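# Hang the post level and still on the hook

## Task

Put the post onto the hook so that it ends up hanging horizontal and motionless, then open the hand and withdraw the robot from it.

## Robot and tools

Robots: six identical i2rt Big YAM arms named arm1 to arm6. Each has six joints, a five-fingered right hand and a wrist camera (arm1_cam_wrist to arm6_cam_wrist). Two fixed room cameras, cam_high and cam_low, also exist. Feet (base_link) in the scene frame, metres: arm1 (-1.054, 0.431, 0.856), arm2 (0.977, 0.416, 0.836), arm3 (1.482, -0.522, 0.772), arm4 (0.722, -0.545, 0.783), arm5 (-0.021, -0.511, 0.768), arm6 (-0.770, -0.518, 0.818). Arms 1 and 2 face toward -y, arms 3 to 6 toward +y. Reach is roughly 1.07 m from the joint1 axis.

Frame: a single scene frame, origin on the floor, +z up, metres. The "hand" line reports the hand point, which sits 0.045 m in front of the palm. Hand axes: +z runs along straightened fingers, +y points out of the palm, +x crosses the palm away from the thumb. Straight fingers extend 0.06-0.07 m past the point. A wrist bracket on the little-finger side can collide with things.

move: arguments are keyed by robot name; any robot omitted receives nothing new (it may keep pushing toward an older target). Each robot's object may contain:
- "joints": a dict of absolute targets by name. joint1_rad -2.879..2.879 (base yaw, positive counter-clockwise seen from above), joint2_rad 0..3.141 (shoulder), joint3_rad 0..3.019 (elbow), joint4_rad -1.692..1.57 (hand pitch, positive lifts fingers), joint5_rad -1.57..1.57 (sideways, positive to arm's right), joint6_rad -2.094..2.094 (roll, positive clockwise from behind), all radians. Hand keys hand_little, hand_ring, hand_middle, hand_index, hand_thumb_bend: -1 closed to +1 open. hand_thumb_turn: +1 beside the palm, -1 opposite the fingers. hand_force_limit (-1..1, linear from about 0 to 10 N at the fingertip, 15 N for thumb motors) and hand_speed (-0.96..1; full speed at +0.48 and above) are settings, not motions.
- "target": one list of seven numbers [x, y, z, qw, qx, qy, qz], an absolute pose of the hand point in the scene frame. The hand travels a straight line toward it from its current hand_target. Alongside target, "joints" may only carry the hand_ keys.
- "speed": top path speed, 0.002-0.5 m/s, default 0.25; rotation capped at twice that in rad/s. Only valid with target.
- "min_time_s": 0.1-8 s, the shortest duration for that robot's joint motions; used with joints.
- "cameras": list of names, ["all"] or []. Omitted means all for an empty call, none otherwise.
All motions in one call start together; all hand paths finish together, paced by the slowest. Paths last 0.5-10 s; an action is capped at 15 s. Each step the commanded pose is clipped to within 100 mm and 20 degrees of the measured hand, so hands lag, stray and often end a centimetre or more away. Near full extension hands can overshoot speed. An empty move returns full state and images.

Fingers: a motor only starts when its target changes by at least 0.002; it stops at the target or when its load hits hand_force_limit, then locks. At the start force limit is 0 and hand_speed -0.8 (slow). For a gentle grip use hand_speed -0.94 or lower; faster closes can overshoot the force limit several times. To squeeze harder raise the limit and send a more-closed target; to release send a more-open one. With thumb turned in, the hand wraps objects about 0.035-0.065 m thick, or handles down to 0.025 m.

Results: "move: arm1 done; ..." summarises each commanded robot. joint_status and hand_status words: done, off_target (rested short, may still push), time_out (the arm keeps a nearby target and may continue by itself; on_its_own lists these, "held at" is the target), not_followed (a safety check withheld the targets; "joint command not followed" or "pose unreachable"). hand_target is the pose the held joint targets imply. hand_stopped_by gives six words for little, ring, middle, index, thumb_bend, thumb_turn: moving, target, force, stalled or fault. *_load_n are fingertip loads in N, positive when pushed open; a lost grip shows as loads near 0. Joint velocities are rad/s; "within noise" means still. Joint torques include arm weight. Robots under "as last shown" were not commanded. "pictures" orders the images. MOTOR HOT warns of heating; OVER-TEMPERATURE FAULT drops the arm for 30-60 s, and its keys then read limit_stop_at_motor_heat (resend them).

wait: seconds 0-10, optional cameras; commands nothing. zoom_image: camera name and region [x0, y0, x1, y1] in pixels of the 672x504 image, up to 504 per side. show_instructions: reference pages, no arguments. finished_scene: scene = current scene number; irreversible, the post must stay hung without help.

Avoid: any hard press between two robots (including closing a hand on another robot's fingers), which ends the scene; hard hits on fixed objects; knocking the post off the work area or onto the floor; dropping it from height or releasing it while it still moves; continuous pushing against something, which heats motors; excess finger force or swinging the load fast. A refused move or wait call, or a stop during one, cancels the remaining move, wait and finished_scene calls in that reply.

Each tool is called after "Emit:" by a JSON object that holds its "name" and its "arguments".

Reference images:

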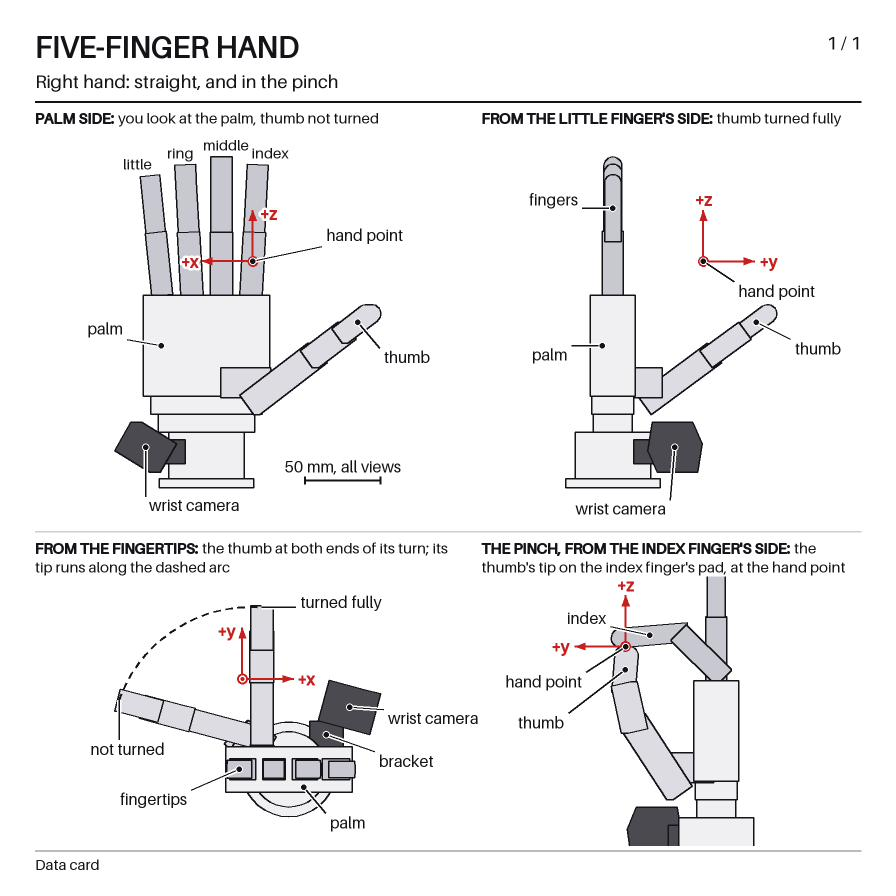

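## Session

Emit:
{"name": "move", "arguments": {}}

Scene clock: 0.00 s.
Joint torques (N m): no reading
Motor temperatures (°C): arm1=[28 36 32 22 23 25] | arm2=[26 31 30 26 25 22] | arm3=[29 27 27 22 25 26] | arm4=[25 32 30 25 25 22] | arm5=[24 24 26 25 22 26] | arm6=[28 29 32 27 25 24]
Heat: arm1: hottest joint2_rad 36 °C; arm2: hottest joint2_rad 31 °C; arm3: hottest joint1_rad 29 °C; arm4: hottest joint2_rad 32 °C; arm5: hottest joint3_rad 26 °C; arm6: hottest joint3_rad 32 °C.
Joint velocities: within noise
arm1.joint_positions: joint1_rad=+0.497 joint2_rad=+0.623 joint3_rad=+1.408 joint4_rad=-1.530 joint5_rad=-0.054 joint6_rad=-1.355 hand_little=+1.000 hand_ring=+1.000 hand_middle=+1.000 hand_index=+1.000 hand_thumb_turn=+1.000 hand_thumb_bend=+1.000 hand_force_limit=+0.000 hand_speed=-0.800
arm1.joint_status: not commanded
arm1.hand_stopped_by: target,target,target,target,target,target
arm1.little_load_n: 0.0
arm1.ring_load_n: 0.0
arm1.middle_load_n: 0.0
arm1.index_load_n: 0.0
arm1.thumb_bend_load_n: 0.0
arm1.thumb_turn_load_n: 0.0
arm1.hand: x=-0.9868 y=+0.2502 z=+1.3201 quat_wxyz=(+0.143, +0.751, -0.521, +0.380) (m; scene frame)
arm1.hand_target: x=-0.9871 y=+0.2509 z=+1.3295 quat_wxyz=(+0.147, +0.747, -0.518, +0.390) (m; scene frame)
arm1.hand_status: not commanded
arm2.joint_positions: joint1_rad=+0.562 joint2_rad=+0.646 joint3_rad=+1.452 joint4_rad=-1.259 joint5_rad=-0.248 joint6_rad=-1.096 hand_little=+1.000 hand_ring=+1.000 hand_middle=+1.000 hand_index=+1.000 hand_thumb_turn=+1.000 hand_thumb_bend=+1.000 hand_force_limit=+0.000 hand_speed=-0.800
arm2.joint_status: not commanded
arm2.hand_stopped_by: target,target,target,target,target,target
arm2.little_load_n: 0.0
arm2.ring_load_n: 0.0
arm2.middle_load_n: 0.0
arm2.index_load_n: 0.0
arm2.thumb_bend_load_n: 0.0
arm2.thumb_turn_load_n: 0.0
arm2.hand: x=+1.0976 y=+0.2002 z=+1.3555 quat_wxyz=(+0.067, +0.639, -0.553, +0.531) (m; scene frame)
arm2.hand_target: x=+1.0970 y=+0.2015 z=+1.3657 quat_wxyz=(+0.070, +0.636, -0.547, +0.540) (m; scene frame)
arm2.hand_status: not commanded
arm3.joint_positions: joint1_rad=-0.416 joint2_rad=+0.627 joint3_rad=+1.448 joint4_rad=-1.499 joint5_rad=+0.285 joint6_rad=-1.412 hand_little=+1.000 hand_ring=+1.000 hand_middle=+1.000 hand_index=+1.000 hand_thumb_turn=+1.000 hand_thumb_bend=+1.000 hand_force_limit=+0.000 hand_speed=-0.800
arm3.joint_status: not commanded
arm3.hand_stopped_by: target,target,target,target,target,target
arm3.little_load_n: 0.0
arm3.ring_load_n: 0.0
arm3.middle_load_n: 0.0
arm3.index_load_n: 0.0
arm3.thumb_bend_load_n: 0.0
arm3.thumb_turn_load_n: 0.0
arm3.hand: x=+1.6364 y=-0.3784 z=+1.2743 quat_wxyz=(-0.174, +0.794, +0.415, +0.409) (m; scene frame)
arm3.hand_target: x=+1.6359 y=-0.3795 z=+1.2823 quat_wxyz=(-0.181, +0.790, +0.411, +0.416) (m; scene frame)
arm3.hand_status: not commanded
arm4.joint_positions: joint1_rad=+0.481 joint2_rad=+0.647 joint3_rad=+1.434 joint4_rad=-1.147 joint5_rad=-0.156 joint6_rad=-1.224 hand_little=+1.000 hand_ring=+1.000 hand_middle=+1.000 hand_index=+1.000 hand_thumb_turn=+1.000 hand_thumb_bend=+1.000 hand_force_limit=+0.000 hand_speed=-0.800
arm4.joint_status: not commanded
arm4.hand_stopped_by: target,target,target,target,target,target
arm4.little_load_n: 0.0
arm4.ring_load_n: 0.0
arm4.middle_load_n: 0.0
arm4.index_load_n: 0.0
arm4.thumb_bend_load_n: 0.0
arm4.thumb_turn_load_n: 0.0
arm4.hand: x=+0.6087 y=-0.2942 z=+1.3213 quat_wxyz=(-0.551, +0.503, +0.652, +0.135) (m; scene frame)
arm4.hand_target: x=+0.6099 y=-0.2962 z=+1.3316 quat_wxyz=(-0.559, +0.499, +0.647, +0.139) (m; scene frame)
arm4.hand_status: not commanded
arm5.joint_positions: joint1_rad=-0.157 joint2_rad=+0.547 joint3_rad=+1.356 joint4_rad=-1.409 joint5_rad=-0.144 joint6_rad=-1.387 hand_little=+1.000 hand_ring=+1.000 hand_middle=+1.000 hand_index=+1.000 hand_thumb_turn=+1.000 hand_thumb_bend=+1.000 hand_force_limit=+0.000 hand_speed=-0.800
arm5.joint_status: not commanded
arm5.hand_stopped_by: target,target,target,target,target,target
arm5.little_load_n: 0.0
arm5.ring_load_n: 0.0
arm5.middle_load_n: 0.0
arm5.index_load_n: 0.0
arm5.thumb_bend_load_n: 0.0
arm5.thumb_turn_load_n: 0.0
arm5.hand: x=+0.0467 y=-0.3232 z=+1.2416 quat_wxyz=(-0.368, +0.717, +0.513, +0.294) (m; scene frame)
arm5.hand_target: x=+0.0464 y=-0.3243 z=+1.2509 quat_wxyz=(-0.375, +0.713, +0.511, +0.301) (m; scene frame)
arm5.hand_status: not commanded
arm6.joint_positions: joint1_rad=-0.279 joint2_rad=+0.638 joint3_rad=+1.328 joint4_rad=-1.286 joint5_rad=-0.250 joint6_rad=-1.141 hand_little=+1.000 hand_ring=+1.000 hand_middle=+1.000 hand_index=+1.000 hand_thumb_turn=+1.000 hand_thumb_bend=+1.000 hand_force_limit=+0.000 hand_speed=-0.800
arm6.joint_status: not commanded
arm6.hand_stopped_by: target,target,target,target,target,target
arm6.little_load_n: 0.0
arm6.ring_load_n: 0.0
arm6.middle_load_n: 0.0
arm6.index_load_n: 0.0
arm6.thumb_bend_load_n: 0.0
arm6.thumb_turn_load_n: 0.0
arm6.hand: x=-0.7149 y=-0.2800 z=+1.2772 quat_wxyz=(-0.427, +0.767, +0.425, +0.221) (m; scene frame)
arm6.hand_target: x=-0.7151 y=-0.2806 z=+1.2869 quat_wxyz=(-0.434, +0.762, +0.424, +0.228) (m; scene frame)
arm6.hand_status: not commanded
pictures: arm1_cam_wrist, arm2_cam_wrist, arm3_cam_wrist, arm4_cam_wrist, arm5_cam_wrist, arm6_cam_wrist, cam_high, cam_low
camera_calibration:
arm1_cam_wrist: T_world_to_cam=[[-0.798273, -0.602003, -0.018808, -0.604001], [-0.572532, 0.768149, -0.286624, -0.378552], [0.186996, -0.218036, -0.957858, 1.61296], [0, 0, 0, 1]] pos_world=[-1.00051, 0.278857, 1.42512]
arm2_cam_wrist: T_world_to_cam=[[-0.802397, -0.531531, -0.271355, 1.3515], [-0.32722, 0.772095, -0.54479, 0.94485], [0.499085, -0.348345, -0.793454, 0.711787], [0, 0, 0, 1]] pos_world=[1.03838, 0.2368, 1.44625]
arm3_cam_wrist: T_world_to_cam=[[0.849406, -0.428716, 0.307753, -1.94917], [-0.331161, -0.887045, -0.321689, 0.618119], [0.410904, 0.171329, -0.895435, 0.64235], [0, 0, 0, 1]] pos_world=[1.59639, -0.397396, 1.37389]
arm4_cam_wrist: T_world_to_cam=[[0.792017, 0.59492, -0.13704, -0.126874], [0.406092, -0.680999, -0.609368, 0.357116], [-0.455849, 0.426979, -0.780955, 1.54625], [0, 0, 0, 1]] pos_world=[0.660323, -0.341543, 1.40778]
arm5_cam_wrist: T_world_to_cam=[[0.998209, -0.0382441, -0.0460032, 0.0017261], [-0.0551017, -0.887208, -0.458068, 0.287657], [-0.023296, 0.459783, -0.887726, 1.36458], [0, 0, 0, 1]] pos_world=[0.0459167, -0.372134, 1.34322]
arm6_cam_wrist: T_world_to_cam=[[0.969609, -0.111902, -0.21757, 0.934865], [-0.201669, -0.869037, -0.451779, 0.191274], [-0.138521, 0.481926, -0.865193, 1.2542], [0, 0, 0, 1]] pos_world=[-0.694146, -0.333596, 1.37494]

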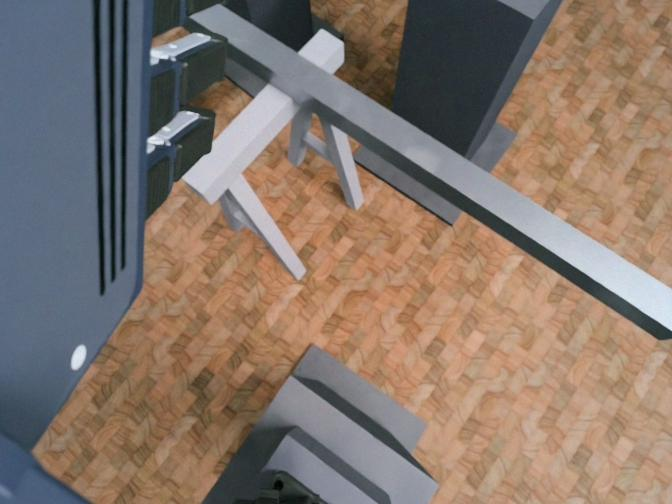

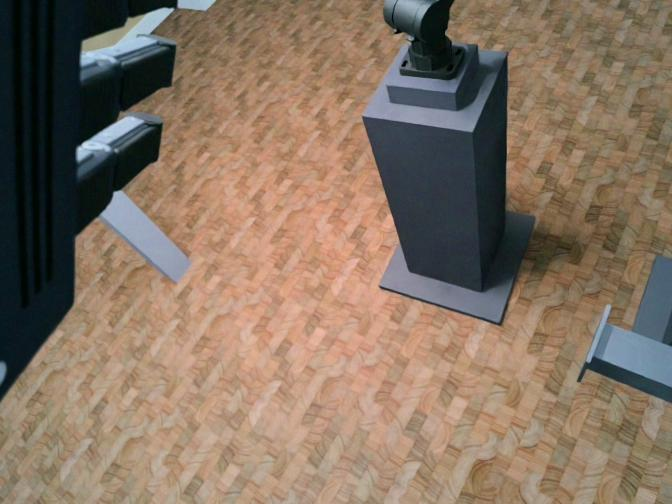

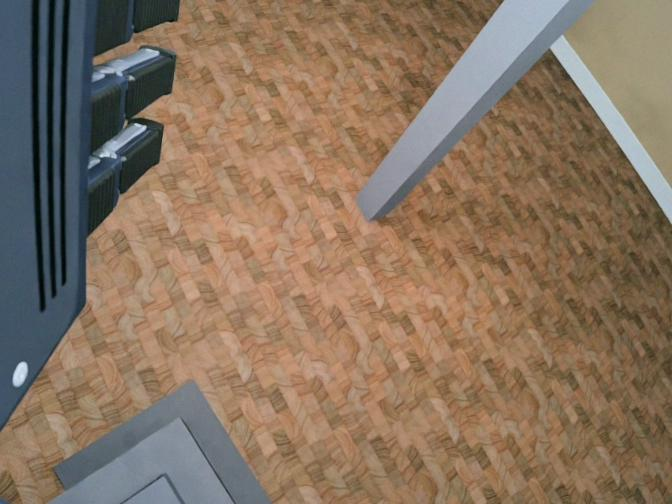

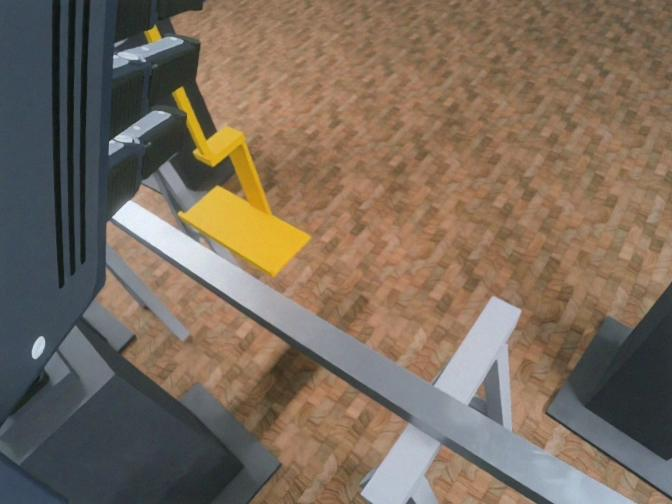

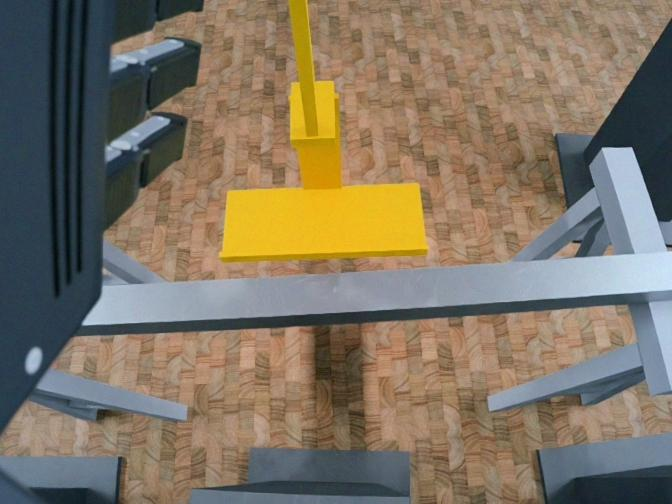

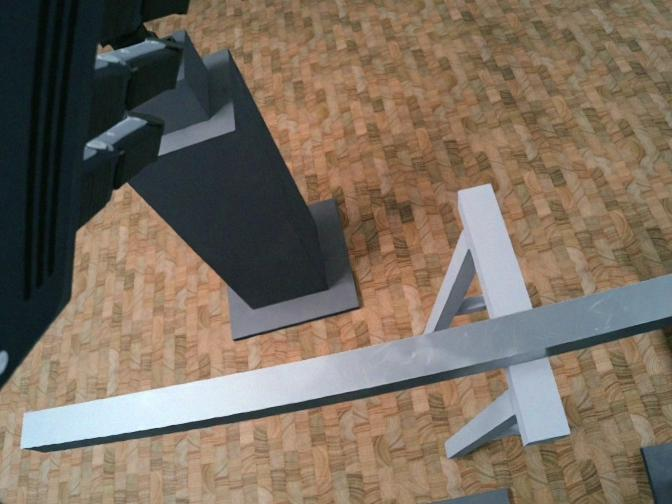

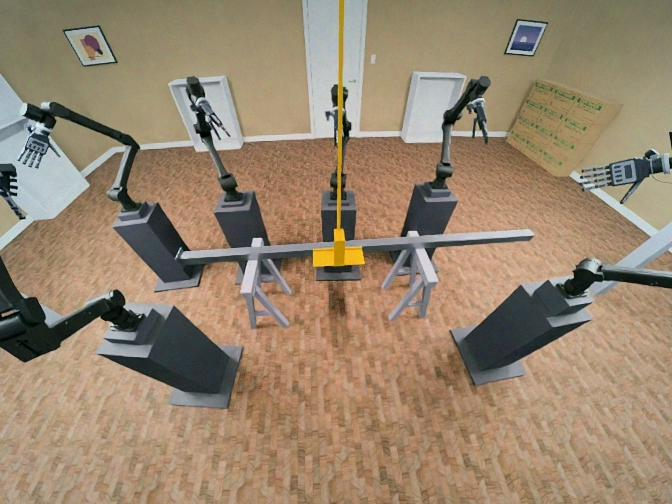

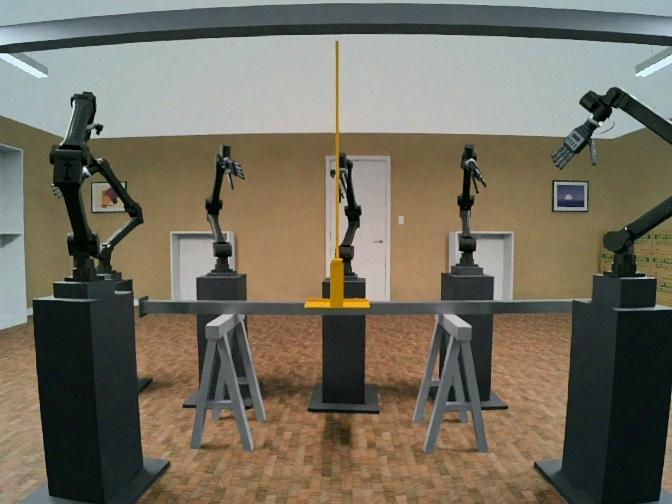

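Emit:
{"name": "zoom_image", "arguments": {"camera": "cam_low", "region": [120, 270, 240, 350]}}

Emit:
{"name": "zoom_image", "arguments": {"camera": "cam_low", "region": [280, 230, 390, 330]}}

Emit:
{"name": "zoom_image", "arguments": {"camera": "cam_low", "region": [420, 220, 600, 340]}}

Emit:
{"name": "zoom_image", "arguments": {"camera": "cam_high", "region": [165, 210, 265, 280]}}

Emit:
{"name": "zoom_image", "arguments": {"camera": "cam_high", "region": [295, 210, 385, 280]}}

Emit:
{"name": "zoom_image", "arguments": {"camera": "cam_high", "region": [400, 200, 550, 280]}}

Emit:
{"name": "zoom_image", "arguments": {"camera": "cam_low", "region": [180, 220, 260, 290]}}

Emit:
{"name": "zoom_image", "arguments": {"camera": "cam_high", "region": [190, 160, 290, 230]}}

Scaled by 4.200 from the camera's 672x504 image, which has a finer 960x720 frame.

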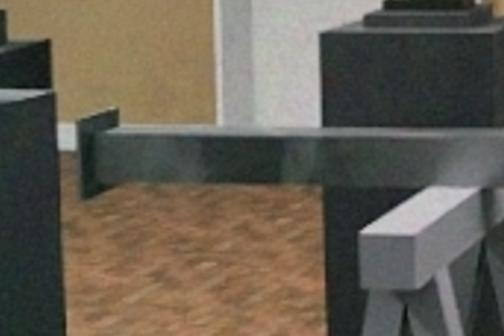

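Scaled by 4.582 from the camera's 672x504 image, which has a finer 960x720 frame.

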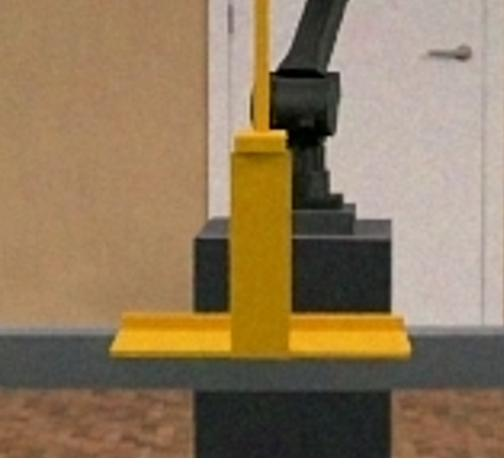

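Scaled by 2.800 from the camera's 672x504 image, which has a finer 960x720 frame.

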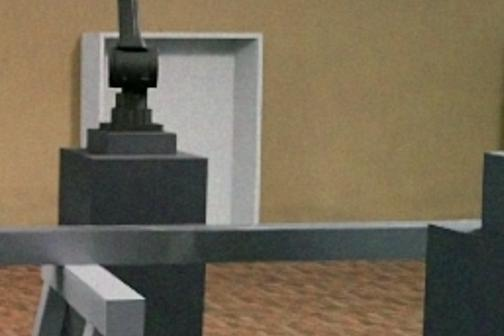

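Scaled by 5.040 from the camera's 672x504 image, which has a finer 960x720 frame.

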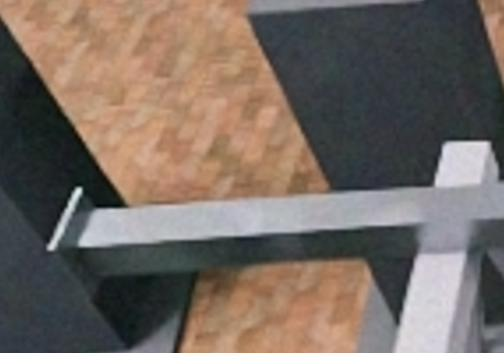

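Scaled by 5.600 from the camera's 672x504 image, which has a finer 960x720 frame.

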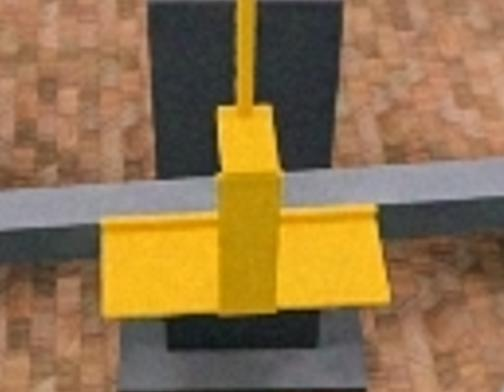

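Scaled by 3.360 from the camera's 672x504 image, which has a finer 960x720 frame.

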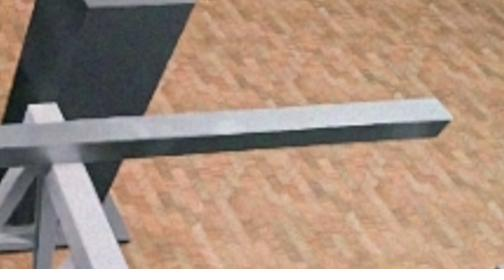

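Scaled by 6.300 from the camera's 672x504 image, which has a finer 960x720 frame.

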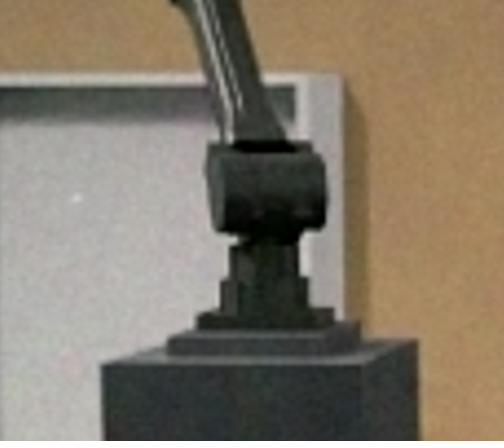

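Scaled by 5.040 from the camera's 672x504 image, which has a finer 960x720 frame.

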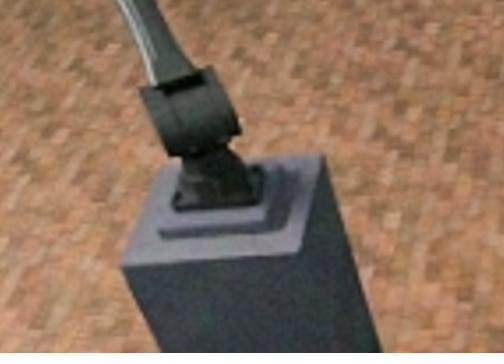

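Emit:
{"name": "move", "arguments": {"arm1": {"target": [-1.05, -0.138, 0.79, 0, 0, 1, -0.004], "speed": 0.3, "joints": {"hand_thumb_turn": -1, "hand_speed": -0.6}}, "arm2": {"target": [0.795, -0.140, 0.79, 0, 0, 1, -0.006], "speed": 0.3, "joints": {"hand_thumb_turn": -1, "hand_speed": -0.6}}, "arm4": {"target": [0.30, -0.112, 0.79, 0, 1, 0, 0], "speed": 0.3, "joints": {"hand_thumb_turn": -1, "hand_speed": -0.6}}, "arm6": {"target": [-0.675, -0.110, 0.79, -0.008, 1, 0, 0], "speed": 0.3, "joints": {"hand_thumb_turn": -1, "hand_speed": -0.6}}, "cameras": ["arm1_cam_wrist","arm2_cam_wrist","arm4_cam_wrist","arm6_cam_wrist","cam_high","cam_low"]}}

Scene clock: 112.60 s.
Joint torques (N m): arm1=[-1.14 -19.84 10.45 -0.29 -0.13 0.09] | arm2=[-0.97 -19.6 10.48 -0.4 0.19 0.17] | arm3=[-1.14 4.25 8.21 1.4 0.17 -0.06] | arm4=[-2.26 -17.08 10.65 0.06 -0.11 0.09] | arm5=[-0.73 3.49 9.78 1.55 0.11 -0.04] | arm6=[-0.09 -11.05 10.62 0.03 0.06 0.11]
Motor temperatures (°C): arm1=[27 35 38 22 23 25] | arm2=[26 31 35 26 25 22] | arm3=[29 27 32 23 25 26] | arm4=[25 31 35 25 25 22] | arm5=[24 24 29 25 22 26] | arm6=[27 28 37 27 25 24]
Heat: arm1: hottest joint3_rad 38 °C; arm2: hottest joint3_rad 35 °C; arm3: hottest joint3_rad 32 °C; arm4: hottest joint3_rad 35 °C; arm5: hottest joint3_rad 29 °C; arm6: hottest joint3_rad 37 °C.
move: arm1 off_target; arm2 off_target; arm4 off_target; arm6 off_target
Joint velocities: within noise
arm1.joint_positions: joint1_rad=-0.086 joint2_rad=+2.190 joint3_rad=+1.626 joint4_rad=-1.019 joint5_rad=-0.004 joint6_rad=-0.052 hand_little=+1.000 hand_ring=+1.000 hand_middle=+1.000 hand_index=+1.000 hand_thumb_turn=-1.000 hand_thumb_bend=+1.000 hand_force_limit=+0.000 hand_speed=-0.600
arm1.joint_status: all done
arm1.hand_stopped_by: target,target,target,target,target,target
arm1.little_load_n: 0.0
arm1.ring_load_n: 0.0
arm1.middle_load_n: 0.0
arm1.index_load_n: 0.0
arm1.thumb_bend_load_n: 0.0
arm1.thumb_turn_load_n: 0.0
arm1.hand: x=-1.0475 y=-0.1251 z=+0.7926 quat_wxyz=(+0.001, +0.007, -1.000, +0.001) (m; scene frame)
arm1.hand_target: x=-1.0499 y=-0.1375 z=+0.7900 quat_wxyz=(+0.000, +0.000, -1.000, +0.004) (m; scene frame)
arm1.hand_status: off_target (0.013 m and 0.9 deg from the pose sent, 0.660 m and 117.0 deg at the start)
arm2.joint_positions: joint1_rad=-0.227 joint2_rad=+2.212 joint3_rad=+1.722 joint4_rad=-1.095 joint5_rad=-0.012 joint6_rad=-0.346 hand_little=+1.000 hand_ring=+1.000 hand_middle=+1.000 hand_index=+1.000 hand_thumb_turn=-1.000 hand_thumb_bend=+1.000 hand_force_limit=+0.000 hand_speed=-0.600
arm2.joint_status: all done
arm2.hand_stopped_by: target,target,target,target,target,target
arm2.little_load_n: 0.0
arm2.ring_load_n: 0.0
arm2.middle_load_n: 0.0
arm2.index_load_n: 0.0
arm2.thumb_bend_load_n: 0.0
arm2.thumb_turn_load_n: 0.0
arm2.hand: x=+0.8035 y=-0.1263 z=+0.7844 quat_wxyz=(-0.005, +0.009, -1.000, -0.004) (m; scene frame)
arm2.hand_target: x=+0.7951 y=-0.1395 z=+0.7903 quat_wxyz=(+0.000, +0.000, -1.000, +0.006) (m; scene frame)
arm2.hand_status: off_target (0.017 m and 1.7 deg from the pose sent, 0.726 m and 112.5 deg at the start)
arm3, arm5: as last shown
arm3.ring_load_n: -0.5
arm3.thumb_turn_load_n: 0.5
arm4.joint_positions: joint1_rad=+0.668 joint2_rad=+2.082 joint3_rad=+1.677 joint4_rad=-1.171 joint5_rad=+0.015 joint6_rad=+0.666 hand_little=+1.000 hand_ring=+1.000 hand_middle=+1.000 hand_index=+1.000 hand_thumb_turn=-1.000 hand_thumb_bend=+1.000 hand_force_limit=+0.000 hand_speed=-0.600
arm4.joint_status: all done
arm4.hand_stopped_by: target,target,target,target,target,target
arm4.little_load_n: 0.0
arm4.ring_load_n: 0.0
arm4.middle_load_n: 0.0
arm4.index_load_n: 0.0
arm4.thumb_bend_load_n: -0.5
arm4.thumb_turn_load_n: 0.0
arm4.hand: x=+0.3038 y=-0.1275 z=+0.7870 quat_wxyz=(+0.004, +1.000, +0.011, +0.006) (m; scene frame)
arm4.hand_target: x=+0.3004 y=-0.1123 z=+0.7901 quat_wxyz=(+0.000, +1.000, +0.000, +0.000) (m; scene frame)
arm4.hand_status: off_target (0.016 m and 1.5 deg from the pose sent, 0.641 m and 119.6 deg at the start)
arm6.joint_positions: joint1_rad=-0.269 joint2_rad=+1.817 joint3_rad=+1.117 joint4_rad=-0.883 joint5_rad=-0.007 joint6_rad=-0.275 hand_little=+1.000 hand_ring=+1.000 hand_middle=+1.000 hand_index=+1.000 hand_thumb_turn=-1.000 hand_thumb_bend=+1.000 hand_force_limit=+0.000 hand_speed=-0.600
arm6.joint_status: all done
arm6.hand_stopped_by: target,target,target,target,target,target
arm6.little_load_n: 0.0
arm6.ring_load_n: 0.0
arm6.middle_load_n: 0.0
arm6.index_load_n: 0.0
arm6.thumb_bend_load_n: 0.0
arm6.thumb_turn_load_n: 0.0
arm6.hand: x=-0.6817 y=-0.1253 z=+0.7895 quat_wxyz=(+0.002, +1.000, +0.009, -0.001) (m; scene frame)
arm6.hand_target: x=-0.6751 y=-0.1103 z=+0.7903 quat_wxyz=(-0.008, +1.000, +0.000, +0.000) (m; scene frame)
arm6.hand_status: off_target (0.017 m and 1.5 deg from the pose sent, 0.517 m and 79.2 deg at the start)
pictures: arm1_cam_wrist, arm2_cam_wrist, arm4_cam_wrist, arm6_cam_wrist, cam_high, cam_low
camera_calibration:
arm1_cam_wrist: T_world_to_cam=[[-0.270739, 0.961583, -0.045382, -0.119045], [0.817648, 0.254583, 0.516371, 0.479373], [0.508087, 0.102695, -0.855162, 1.33234], [0, 0, 0, 1]] pos_world=[-1.10113, -0.144393, 0.886433]
arm2_cam_wrist: T_world_to_cam=[[-0.290854, 0.956611, 0.0173146, 0.337507], [0.834211, 0.244694, 0.494184, -1.0252], [0.468504, 0.158179, -0.869185, 0.439677], [0, 0, 0, 1]] pos_world=[0.747412, -0.141549, 0.882956]
arm4_cam_wrist: T_world_to_cam=[[0.296461, -0.954972, -0.0117928, -0.203507], [-0.819969, -0.260843, 0.509521, -0.185686], [-0.489654, -0.141383, -0.860378, 0.91917], [0, 0, 0, 1]] pos_world=[0.35815, -0.112823, 0.883044]
arm6_cam_wrist: T_world_to_cam=[[0.337123, -0.941459, 0.00166939, 0.105715], [-0.821833, -0.293421, 0.488359, -0.980731], [-0.45928, -0.166009, -0.872641, 0.468285], [0, 0, 0, 1]] pos_world=[-0.626562, -0.1105, 0.887417]

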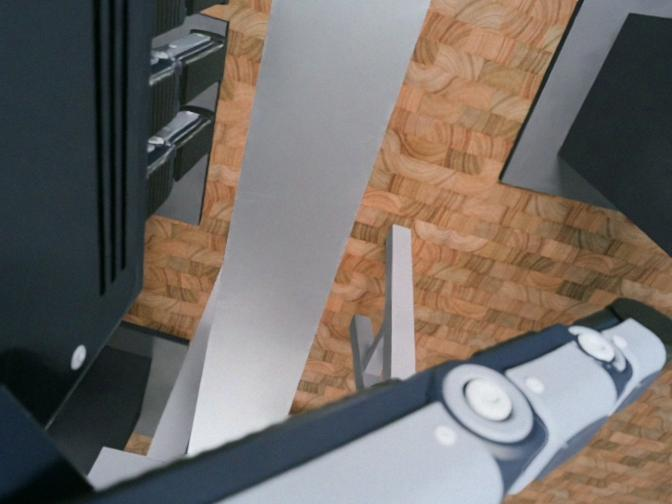

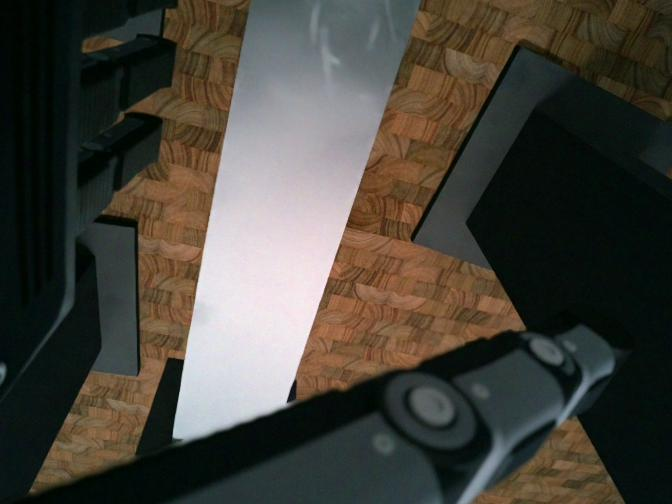

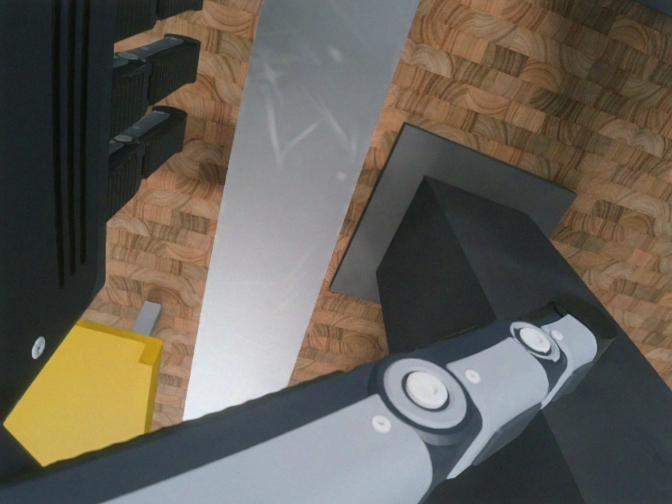

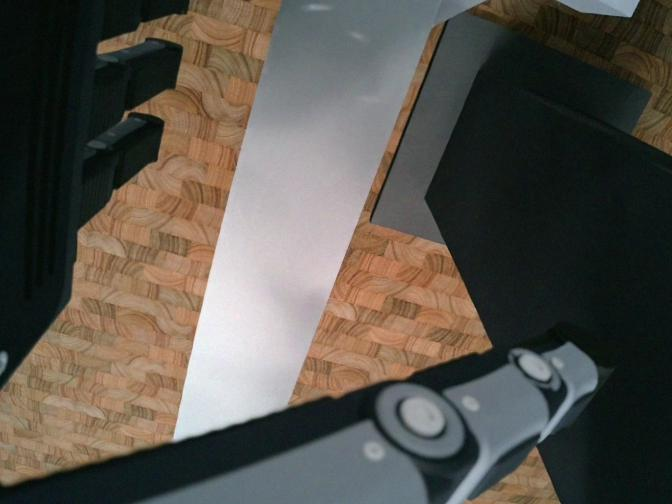

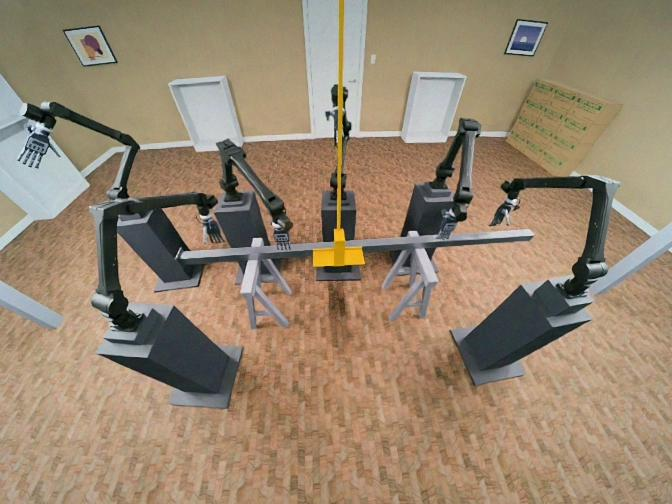

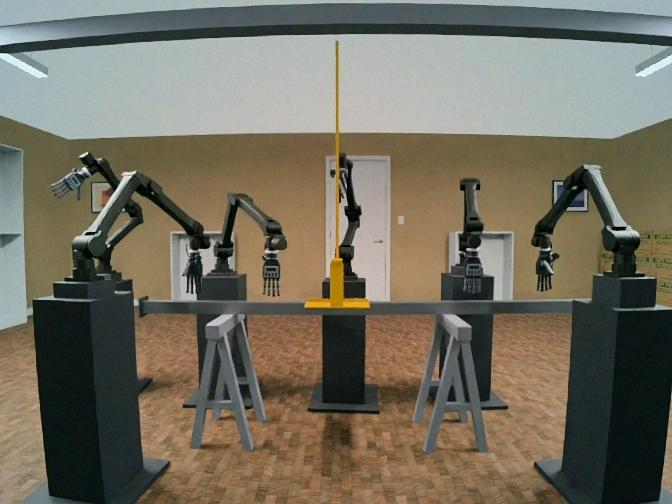

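Emit:
{"name": "move", "arguments": {"arm1": {"target": [-1.05, -0.149, 0.70, 0, 0, 1, -0.004], "speed": 0.15}, "arm2": {"target": [0.792, -0.143, 0.705, 0, 0, 1, -0.006], "speed": 0.15}, "arm4": {"target": [0.298, -0.112, 0.70, 0, 1, 0, 0], "speed": 0.15}, "arm6": {"target": [-0.672, -0.116, 0.70, -0.006, 1, 0, 0], "speed": 0.15}, "cameras": ["arm1_cam_wrist","arm2_cam_wrist","arm4_cam_wrist","arm6_cam_wrist"]}}

Scene clock: 146.57 s.
Joint torques (N m): arm1=[-0.91 -21.25 9.47 0.49 -0.14 0.07] | arm2=[-1.08 -20.48 8.91 0.29 0.19 0.15] | arm3=[-1.08 4.19 8.23 1.43 0.18 -0.06] | arm4=[-2.08 -18.26 7.47 0.68 -0.11 0.11] | arm5=[-0.62 3.37 9.43 1.59 0.11 0.01] | arm6=[-0.15 -11.75 6.16 0.44 0.1 0.04]
Motor temperatures (°C): arm1=[27 36 39 22 23 25] | arm2=[26 34 36 26 25 22] | arm3=[29 27 32 23 25 26] | arm4=[25 33 39 25 25 22] | arm5=[24 24 29 25 22 26] | arm6=[27 29 39 27 25 24]
Heat: arm1: hottest joint3_rad 39 °C; arm2: hottest joint3_rad 36 °C; arm3: hottest joint3_rad 32 °C; arm4: hottest joint3_rad 39 °C; arm5: hottest joint3_rad 29 °C; arm6: hottest joint3_rad 39 °C.
move: arm1 off_target; arm2 off_target; arm4 off_target; arm6 done
Joint velocities: within noise
arm1.joint_positions: joint1_rad=-0.086 joint2_rad=+2.354 joint3_rad=+1.661 joint4_rad=-0.909 joint5_rad=-0.004 joint6_rad=-0.049 hand_little=+1.000 hand_ring=+1.000 hand_middle=+1.000 hand_index=+1.000 hand_thumb_turn=-1.000 hand_thumb_bend=+1.000 hand_force_limit=+0.000 hand_speed=-0.600
arm1.joint_status: not commanded
arm1.hand_stopped_by: target,target,target,target,target,target
arm1.little_load_n: 0.0
arm1.ring_load_n: 0.0
arm1.middle_load_n: 0.0
arm1.index_load_n: 0.0
arm1.thumb_bend_load_n: 0.0
arm1.thumb_turn_load_n: 0.0
arm1.hand: x=-1.0481 y=-0.1326 z=+0.7055 quat_wxyz=(+0.000, +0.005, -1.000, -0.008) (m; scene frame)
arm1.hand_target: x=-1.0499 y=-0.1484 z=+0.7004 quat_wxyz=(+0.000, +0.000, -1.000, +0.004) (m; scene frame)
arm1.hand_status: off_target (0.017 m and 1.5 deg from the pose sent, 0.096 m and 0.9 deg at the start)
arm2.joint_positions: joint1_rad=-0.227 joint2_rad=+2.344 joint3_rad=+1.722 joint4_rad=-0.973 joint5_rad=-0.012 joint6_rad=-0.346 hand_little=+1.000 hand_ring=+1.000 hand_middle=+1.000 hand_index=+1.000 hand_thumb_turn=-1.000 hand_thumb_bend=+1.000 hand_force_limit=+0.000 hand_speed=-0.600
arm2.joint_status: not commanded
arm2.hand_stopped_by: target,target,target,target,target,target
arm2.little_load_n: -0.5
arm2.ring_load_n: 0.0
arm2.middle_load_n: 0.0
arm2.index_load_n: 0.0
arm2.thumb_bend_load_n: 0.0
arm2.thumb_turn_load_n: 0.0
arm2.hand: x=+0.8021 y=-0.1290 z=+0.7026 quat_wxyz=(-0.007, +0.009, -1.000, -0.009) (m; scene frame)
arm2.hand_target: x=+0.7921 y=-0.1426 z=+0.7054 quat_wxyz=(+0.000, +0.000, -1.000, +0.006) (m; scene frame)
arm2.hand_status: off_target (0.017 m and 2.1 deg from the pose sent, 0.082 m and 1.7 deg at the start)
arm3, arm5: as last shown
arm3.ring_load_n: 0.0
arm3.thumb_turn_load_n: 0.0
arm4.joint_positions: joint1_rad=+0.668 joint2_rad=+2.199 joint3_rad=+1.659 joint4_rad=-1.016 joint5_rad=+0.015 joint6_rad=+0.668 hand_little=+1.000 hand_ring=+1.000 hand_middle=+1.000 hand_index=+1.000 hand_thumb_turn=-1.000 hand_thumb_bend=+1.000 hand_force_limit=+0.000 hand_speed=-0.600
arm4.joint_status: not commanded
arm4.hand_stopped_by: target,target,target,target,target,target
arm4.little_load_n: 0.0
arm4.ring_load_n: 0.0
arm4.middle_load_n: 0.0
arm4.index_load_n: 0.0
arm4.thumb_bend_load_n: 0.0
arm4.thumb_turn_load_n: 0.0
arm4.hand: x=+0.2943 y=-0.1174 z=+0.7096 quat_wxyz=(-0.003, +1.000, +0.011, +0.000) (m; scene frame)
arm4.hand_target: x=+0.2982 y=-0.1122 z=+0.7001 quat_wxyz=(+0.000, +1.000, +0.000, +0.000) (m; scene frame)
arm4.hand_status: off_target (0.012 m and 1.3 deg from the pose sent, 0.089 m and 1.5 deg at the start)
arm6.joint_positions: joint1_rad=-0.275 joint2_rad=+1.979 joint3_rad=+1.099 joint4_rad=-0.679 joint5_rad=-0.007 joint6_rad=-0.275 hand_little=+1.000 hand_ring=+1.000 hand_middle=+1.000 hand_index=+1.000 hand_thumb_turn=-1.000 hand_thumb_bend=+1.000 hand_force_limit=+0.000 hand_speed=-0.600
arm6.joint_status: not commanded
arm6.hand_stopped_by: target,target,target,target,target,target
arm6.little_load_n: 0.0
arm6.ring_load_n: 0.0
arm6.middle_load_n: 0.0
arm6.index_load_n: 0.0
arm6.thumb_bend_load_n: 0.0
arm6.thumb_turn_load_n: 0.0
arm6.hand: x=-0.6753 y=-0.1134 z=+0.7094 quat_wxyz=(-0.010, +1.000, +0.006, +0.002) (m; scene frame)
arm6.hand_target: x=-0.6721 y=-0.1162 z=+0.7002 quat_wxyz=(-0.006, +1.000, +0.000, +0.000) (m; scene frame)
arm6.hand_status: done (0.010 m and 0.8 deg from the pose sent, 0.090 m and 1.4 deg at the start)
pictures: arm1_cam_wrist, arm2_cam_wrist, arm4_cam_wrist, arm6_cam_wrist
camera_calibration:
arm1_cam_wrist: T_world_to_cam=[[-0.267366, 0.963211, -0.02719, -0.124949], [0.81812, 0.241819, 0.52173, 0.521674], [0.509112, 0.117248, -0.852677, 1.26011], [0, 0, 0, 1]] pos_world=[-1.10174, -0.153544, 0.798901]
arm2_cam_wrist: T_world_to_cam=[[-0.290539, 0.956518, 0.0257051, 0.335025], [0.832645, 0.239494, 0.499345, -0.985967], [0.471476, 0.166483, -0.866022, 0.366071], [0, 0, 0, 1]] pos_world=[0.745705, -0.145269, 0.800751]
arm4_cam_wrist: T_world_to_cam=[[0.294934, -0.955076, -0.0290565, -0.179181], [-0.814214, -0.267117, 0.515465, -0.158075], [-0.50007, -0.12837, -0.856418, 0.851071], [0, 0, 0, 1]] pos_world=[0.349735, -0.104104, 0.805148]
arm6_cam_wrist: T_world_to_cam=[[0.331202, -0.943384, -0.0182283, 0.124769], [-0.82668, -0.299434, 0.476382, -0.928421], [-0.454869, -0.14271, -0.879049, 0.413452], [0, 0, 0, 1]] pos_world=[-0.620764, -0.101293, 0.808003]

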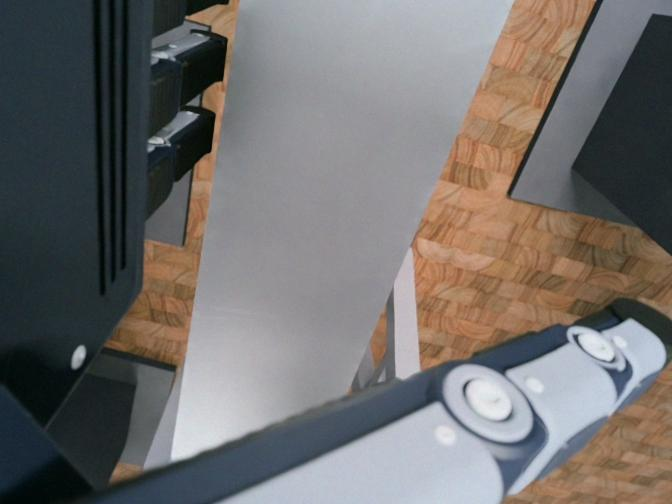

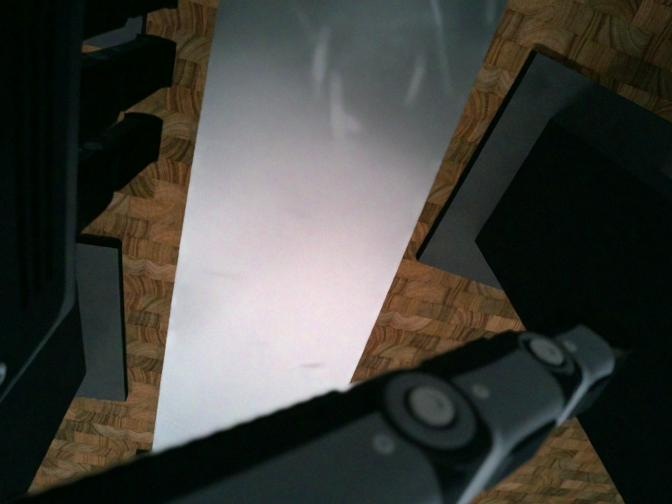

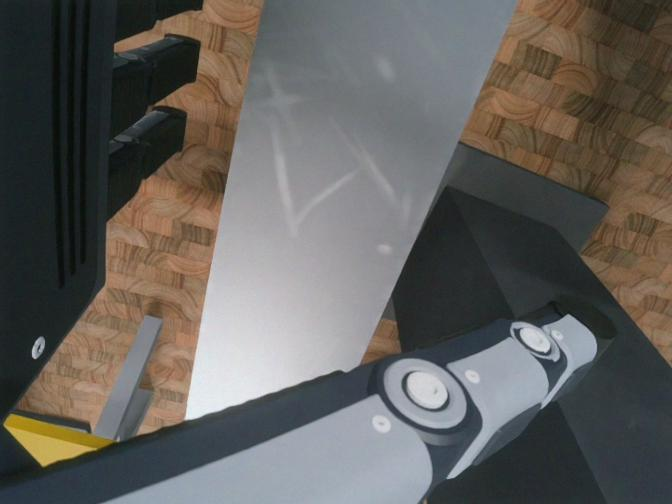

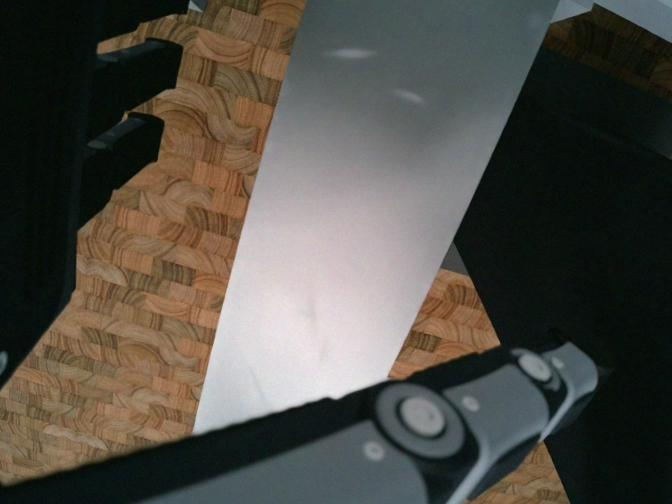

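Emit:
{"name": "move", "arguments": {"arm1": {"target": [-1.05, -0.157, 0.620, 0, 0, 1, -0.006], "speed": 0.12}, "arm2": {"target": [0.790, -0.142, 0.630, 0, 0, 1, -0.006], "speed": 0.12}, "arm4": {"target": [0.300, -0.118, 0.618, 0, 1, 0, 0], "speed": 0.12}, "arm6": {"target": [-0.672, -0.132, 0.618, 0, 1, 0, 0], "speed": 0.12}, "cameras": ["arm1_cam_wrist","arm2_cam_wrist","arm4_cam_wrist","arm6_cam_wrist"]}}

Scene clock: 173.63 s.
Joint torques (N m): arm1=[-0.91 -19.31 10.3 1.13 -0.11 0.08] | arm2=[-0.97 -19.02 9.43 0.85 0.06 0.13] | arm3=[-0.97 4.31 8.23 1.4 0.17 -0.05] | arm4=[-2.08 -16.67 6.57 1.16 0.35 0.12] | arm5=[-0.15 3.49 9.43 1.65 0.08 -0.02] | arm6=[-0.15 -11.05 4.89 1.03 0.17 -0.02]
Motor temperatures (°C): arm1=[27 37 40 22 23 25] | arm2=[26 33 36 26 25 22] | arm3=[29 27 32 23 25 26] | arm4=[25 33 36 25 25 22] | arm5=[24 24 29 25 22 26] | arm6=[27 29 37 27 25 24]
Heat: arm1: hottest joint3_rad 40 °C; arm2: hottest joint3_rad 36 °C; arm3: hottest joint3_rad 32 °C; arm4: hottest joint3_rad 36 °C; arm5: hottest joint3_rad 29 °C; arm6: hottest joint3_rad 37 °C.
move: arm1 off_target; arm2 off_target; arm4 off_target; arm6 off_target
Joint velocities: within noise
arm1.joint_positions: joint1_rad=-0.086 joint2_rad=+2.483 joint3_rad=+1.702 joint4_rad=-0.826 joint5_rad=-0.005 joint6_rad=-0.048 hand_little=+1.000 hand_ring=+1.000 hand_middle=+1.000 hand_index=+1.000 hand_thumb_turn=-1.000 hand_thumb_bend=+1.000 hand_force_limit=+0.000 hand_speed=-0.600
arm1.joint_status: not commanded
arm1.hand_stopped_by: target,target,target,target,target,target
arm1.little_load_n: 0.0
arm1.ring_load_n: 0.0
arm1.middle_load_n: 0.0
arm1.index_load_n: 0.0
arm1.thumb_bend_load_n: 1.0
arm1.thumb_turn_load_n: 0.5
arm1.hand: x=-1.0483 y=-0.1357 z=+0.6384 quat_wxyz=(+0.000, +0.005, -1.000, -0.010) (m; scene frame)
arm1.hand_target: x=-1.0499 y=-0.1556 z=+0.6212 quat_wxyz=(+0.000, +0.000, -1.000, +0.006) (m; scene frame)
arm1.hand_status: off_target (0.028 m and 2.0 deg from the pose sent, 0.089 m and 1.7 deg at the start)
arm2.joint_positions: joint1_rad=-0.230 joint2_rad=+2.449 joint3_rad=+1.723 joint4_rad=-0.877 joint5_rad=-0.008 joint6_rad=-0.346 hand_little=+1.000 hand_ring=+1.000 hand_middle=+1.000 hand_index=+1.000 hand_thumb_turn=-1.000 hand_thumb_bend=+1.000 hand_force_limit=+0.000 hand_speed=-0.600
arm2.joint_status: not commanded
arm2.hand_stopped_by: target,target,target,target,target,target
arm2.little_load_n: 0.0
arm2.ring_load_n: 0.0
arm2.middle_load_n: 0.0
arm2.index_load_n: 0.0
arm2.thumb_bend_load_n: 0.5
arm2.thumb_turn_load_n: 1.5
arm2.hand: x=+0.8012 y=-0.1234 z=+0.6384 quat_wxyz=(-0.006, +0.007, -1.000, -0.013) (m; scene frame)
arm2.hand_target: x=+0.7902 y=-0.1412 z=+0.6309 quat_wxyz=(+0.000, +0.000, -1.000, +0.006) (m; scene frame)
arm2.hand_status: off_target (0.023 m and 2.5 deg from the pose sent, 0.075 m and 2.1 deg at the start)
arm3, arm5: as last shown
arm4.joint_positions: joint1_rad=+0.668 joint2_rad=+2.298 joint3_rad=+1.626 joint4_rad=-0.877 joint5_rad=+0.005 joint6_rad=+0.669 hand_little=+1.000 hand_ring=+1.000 hand_middle=+1.000 hand_index=+1.000 hand_thumb_turn=-1.000 hand_thumb_bend=+1.000 hand_force_limit=+0.000 hand_speed=-0.600
arm4.joint_status: not commanded
arm4.hand_stopped_by: target,target,target,target,target,target
arm4.little_load_n: 0.5
arm4.ring_load_n: 0.0
arm4.middle_load_n: 0.0
arm4.index_load_n: 0.0
arm4.thumb_bend_load_n: 0.5
arm4.thumb_turn_load_n: -0.5
arm4.hand: x=+0.2932 y=-0.1206 z=+0.6402 quat_wxyz=(-0.003, +1.000, +0.010, -0.007) (m; scene frame)
arm4.hand_target: x=+0.3004 y=-0.1186 z=+0.6186 quat_wxyz=(+0.000, +1.000, +0.000, +0.000) (m; scene frame)
arm4.hand_status: off_target (0.023 m and 1.4 deg from the pose sent, 0.092 m and 1.3 deg at the start)
arm5.index_load_n: 0.5
arm6.joint_positions: joint1_rad=-0.283 joint2_rad=+2.133 joint3_rad=+1.069 joint4_rad=-0.510 joint5_rad=-0.005 joint6_rad=-0.275 hand_little=+1.000 hand_ring=+1.000 hand_middle=+1.000 hand_index=+1.000 hand_thumb_turn=-1.000 hand_thumb_bend=+1.000 hand_force_limit=+0.000 hand_speed=-0.600
arm6.joint_status: not commanded
arm6.hand_stopped_by: target,target,target,target,target,target
arm6.little_load_n: 0.0
arm6.ring_load_n: 0.0
arm6.middle_load_n: 0.0
arm6.index_load_n: 0.0
arm6.thumb_bend_load_n: 0.5
arm6.thumb_turn_load_n: 0.5
arm6.hand: x=-0.6754 y=-0.1284 z=+0.6343 quat_wxyz=(-0.003, +1.000, +0.002, +0.001) (m; scene frame)
arm6.hand_target: x=-0.6722 y=-0.1325 z=+0.6187 quat_wxyz=(+0.000, +1.000, +0.000, +0.000) (m; scene frame)
arm6.hand_status: off_target (0.017 m and 0.4 deg from the pose sent, 0.093 m and 1.3 deg at the start)
pictures: arm1_cam_wrist, arm2_cam_wrist, arm4_cam_wrist, arm6_cam_wrist
camera_calibration:
arm1_cam_wrist: T_world_to_cam=[[-0.266938, 0.963434, -0.0232069, -0.125934], [0.817546, 0.239135, 0.523863, 0.555343], [0.510257, 0.120866, -0.851486, 1.2043], [0, 0, 0, 1]] pos_world=[-1.10214, -0.157032, 0.731596]
arm2_cam_wrist: T_world_to_cam=[[-0.287643, 0.957122, 0.0343448, 0.323241], [0.834107, 0.232728, 0.500103, -0.957033], [0.470666, 0.172498, -0.865285, 0.31092], [0, 0, 0, 1]] pos_world=[0.744906, -0.140286, 0.736547]
arm4_cam_wrist: T_world_to_cam=[[0.292675, -0.955647, -0.032878, -0.180913], [-0.807809, -0.265504, 0.526263, -0.132603], [-0.511651, -0.127465, -0.849686, 0.789966], [0, 0, 0, 1]] pos_world=[0.350018, -0.107402, 0.735059]
arm6_cam_wrist: T_world_to_cam=[[0.324172, -0.945985, -0.00495266, 0.0957336], [-0.827846, -0.286213, 0.482446, -0.900129], [-0.457804, -0.152295, -0.875912, 0.339958], [0, 0, 0, 1]] pos_world=[-0.620568, -0.115292, 0.732511]

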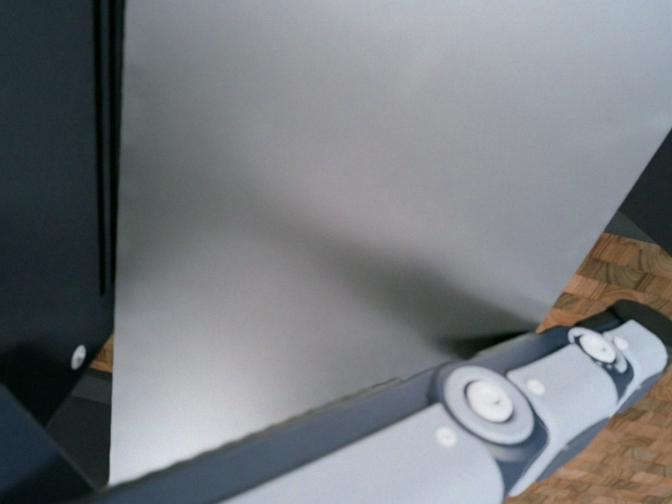

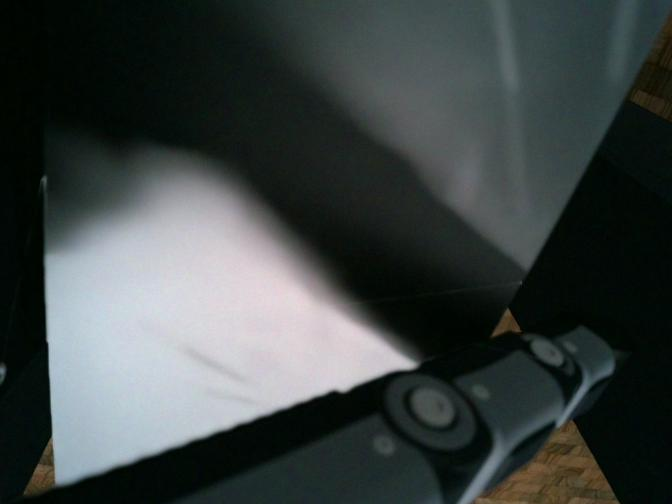

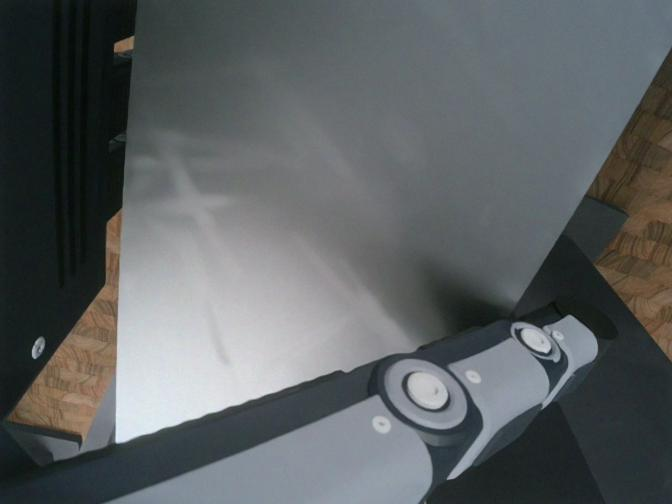

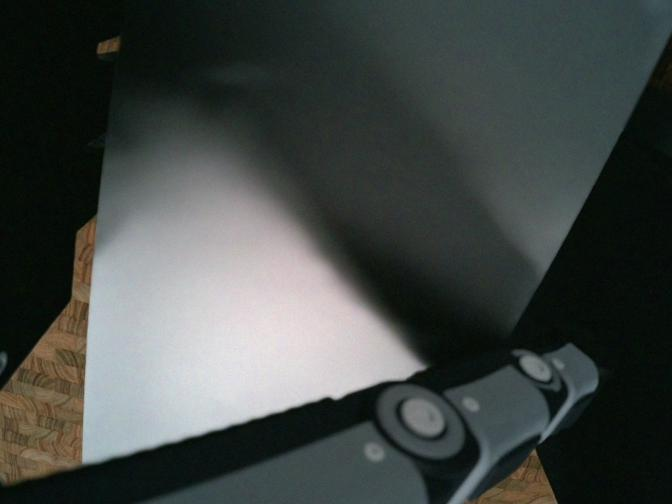

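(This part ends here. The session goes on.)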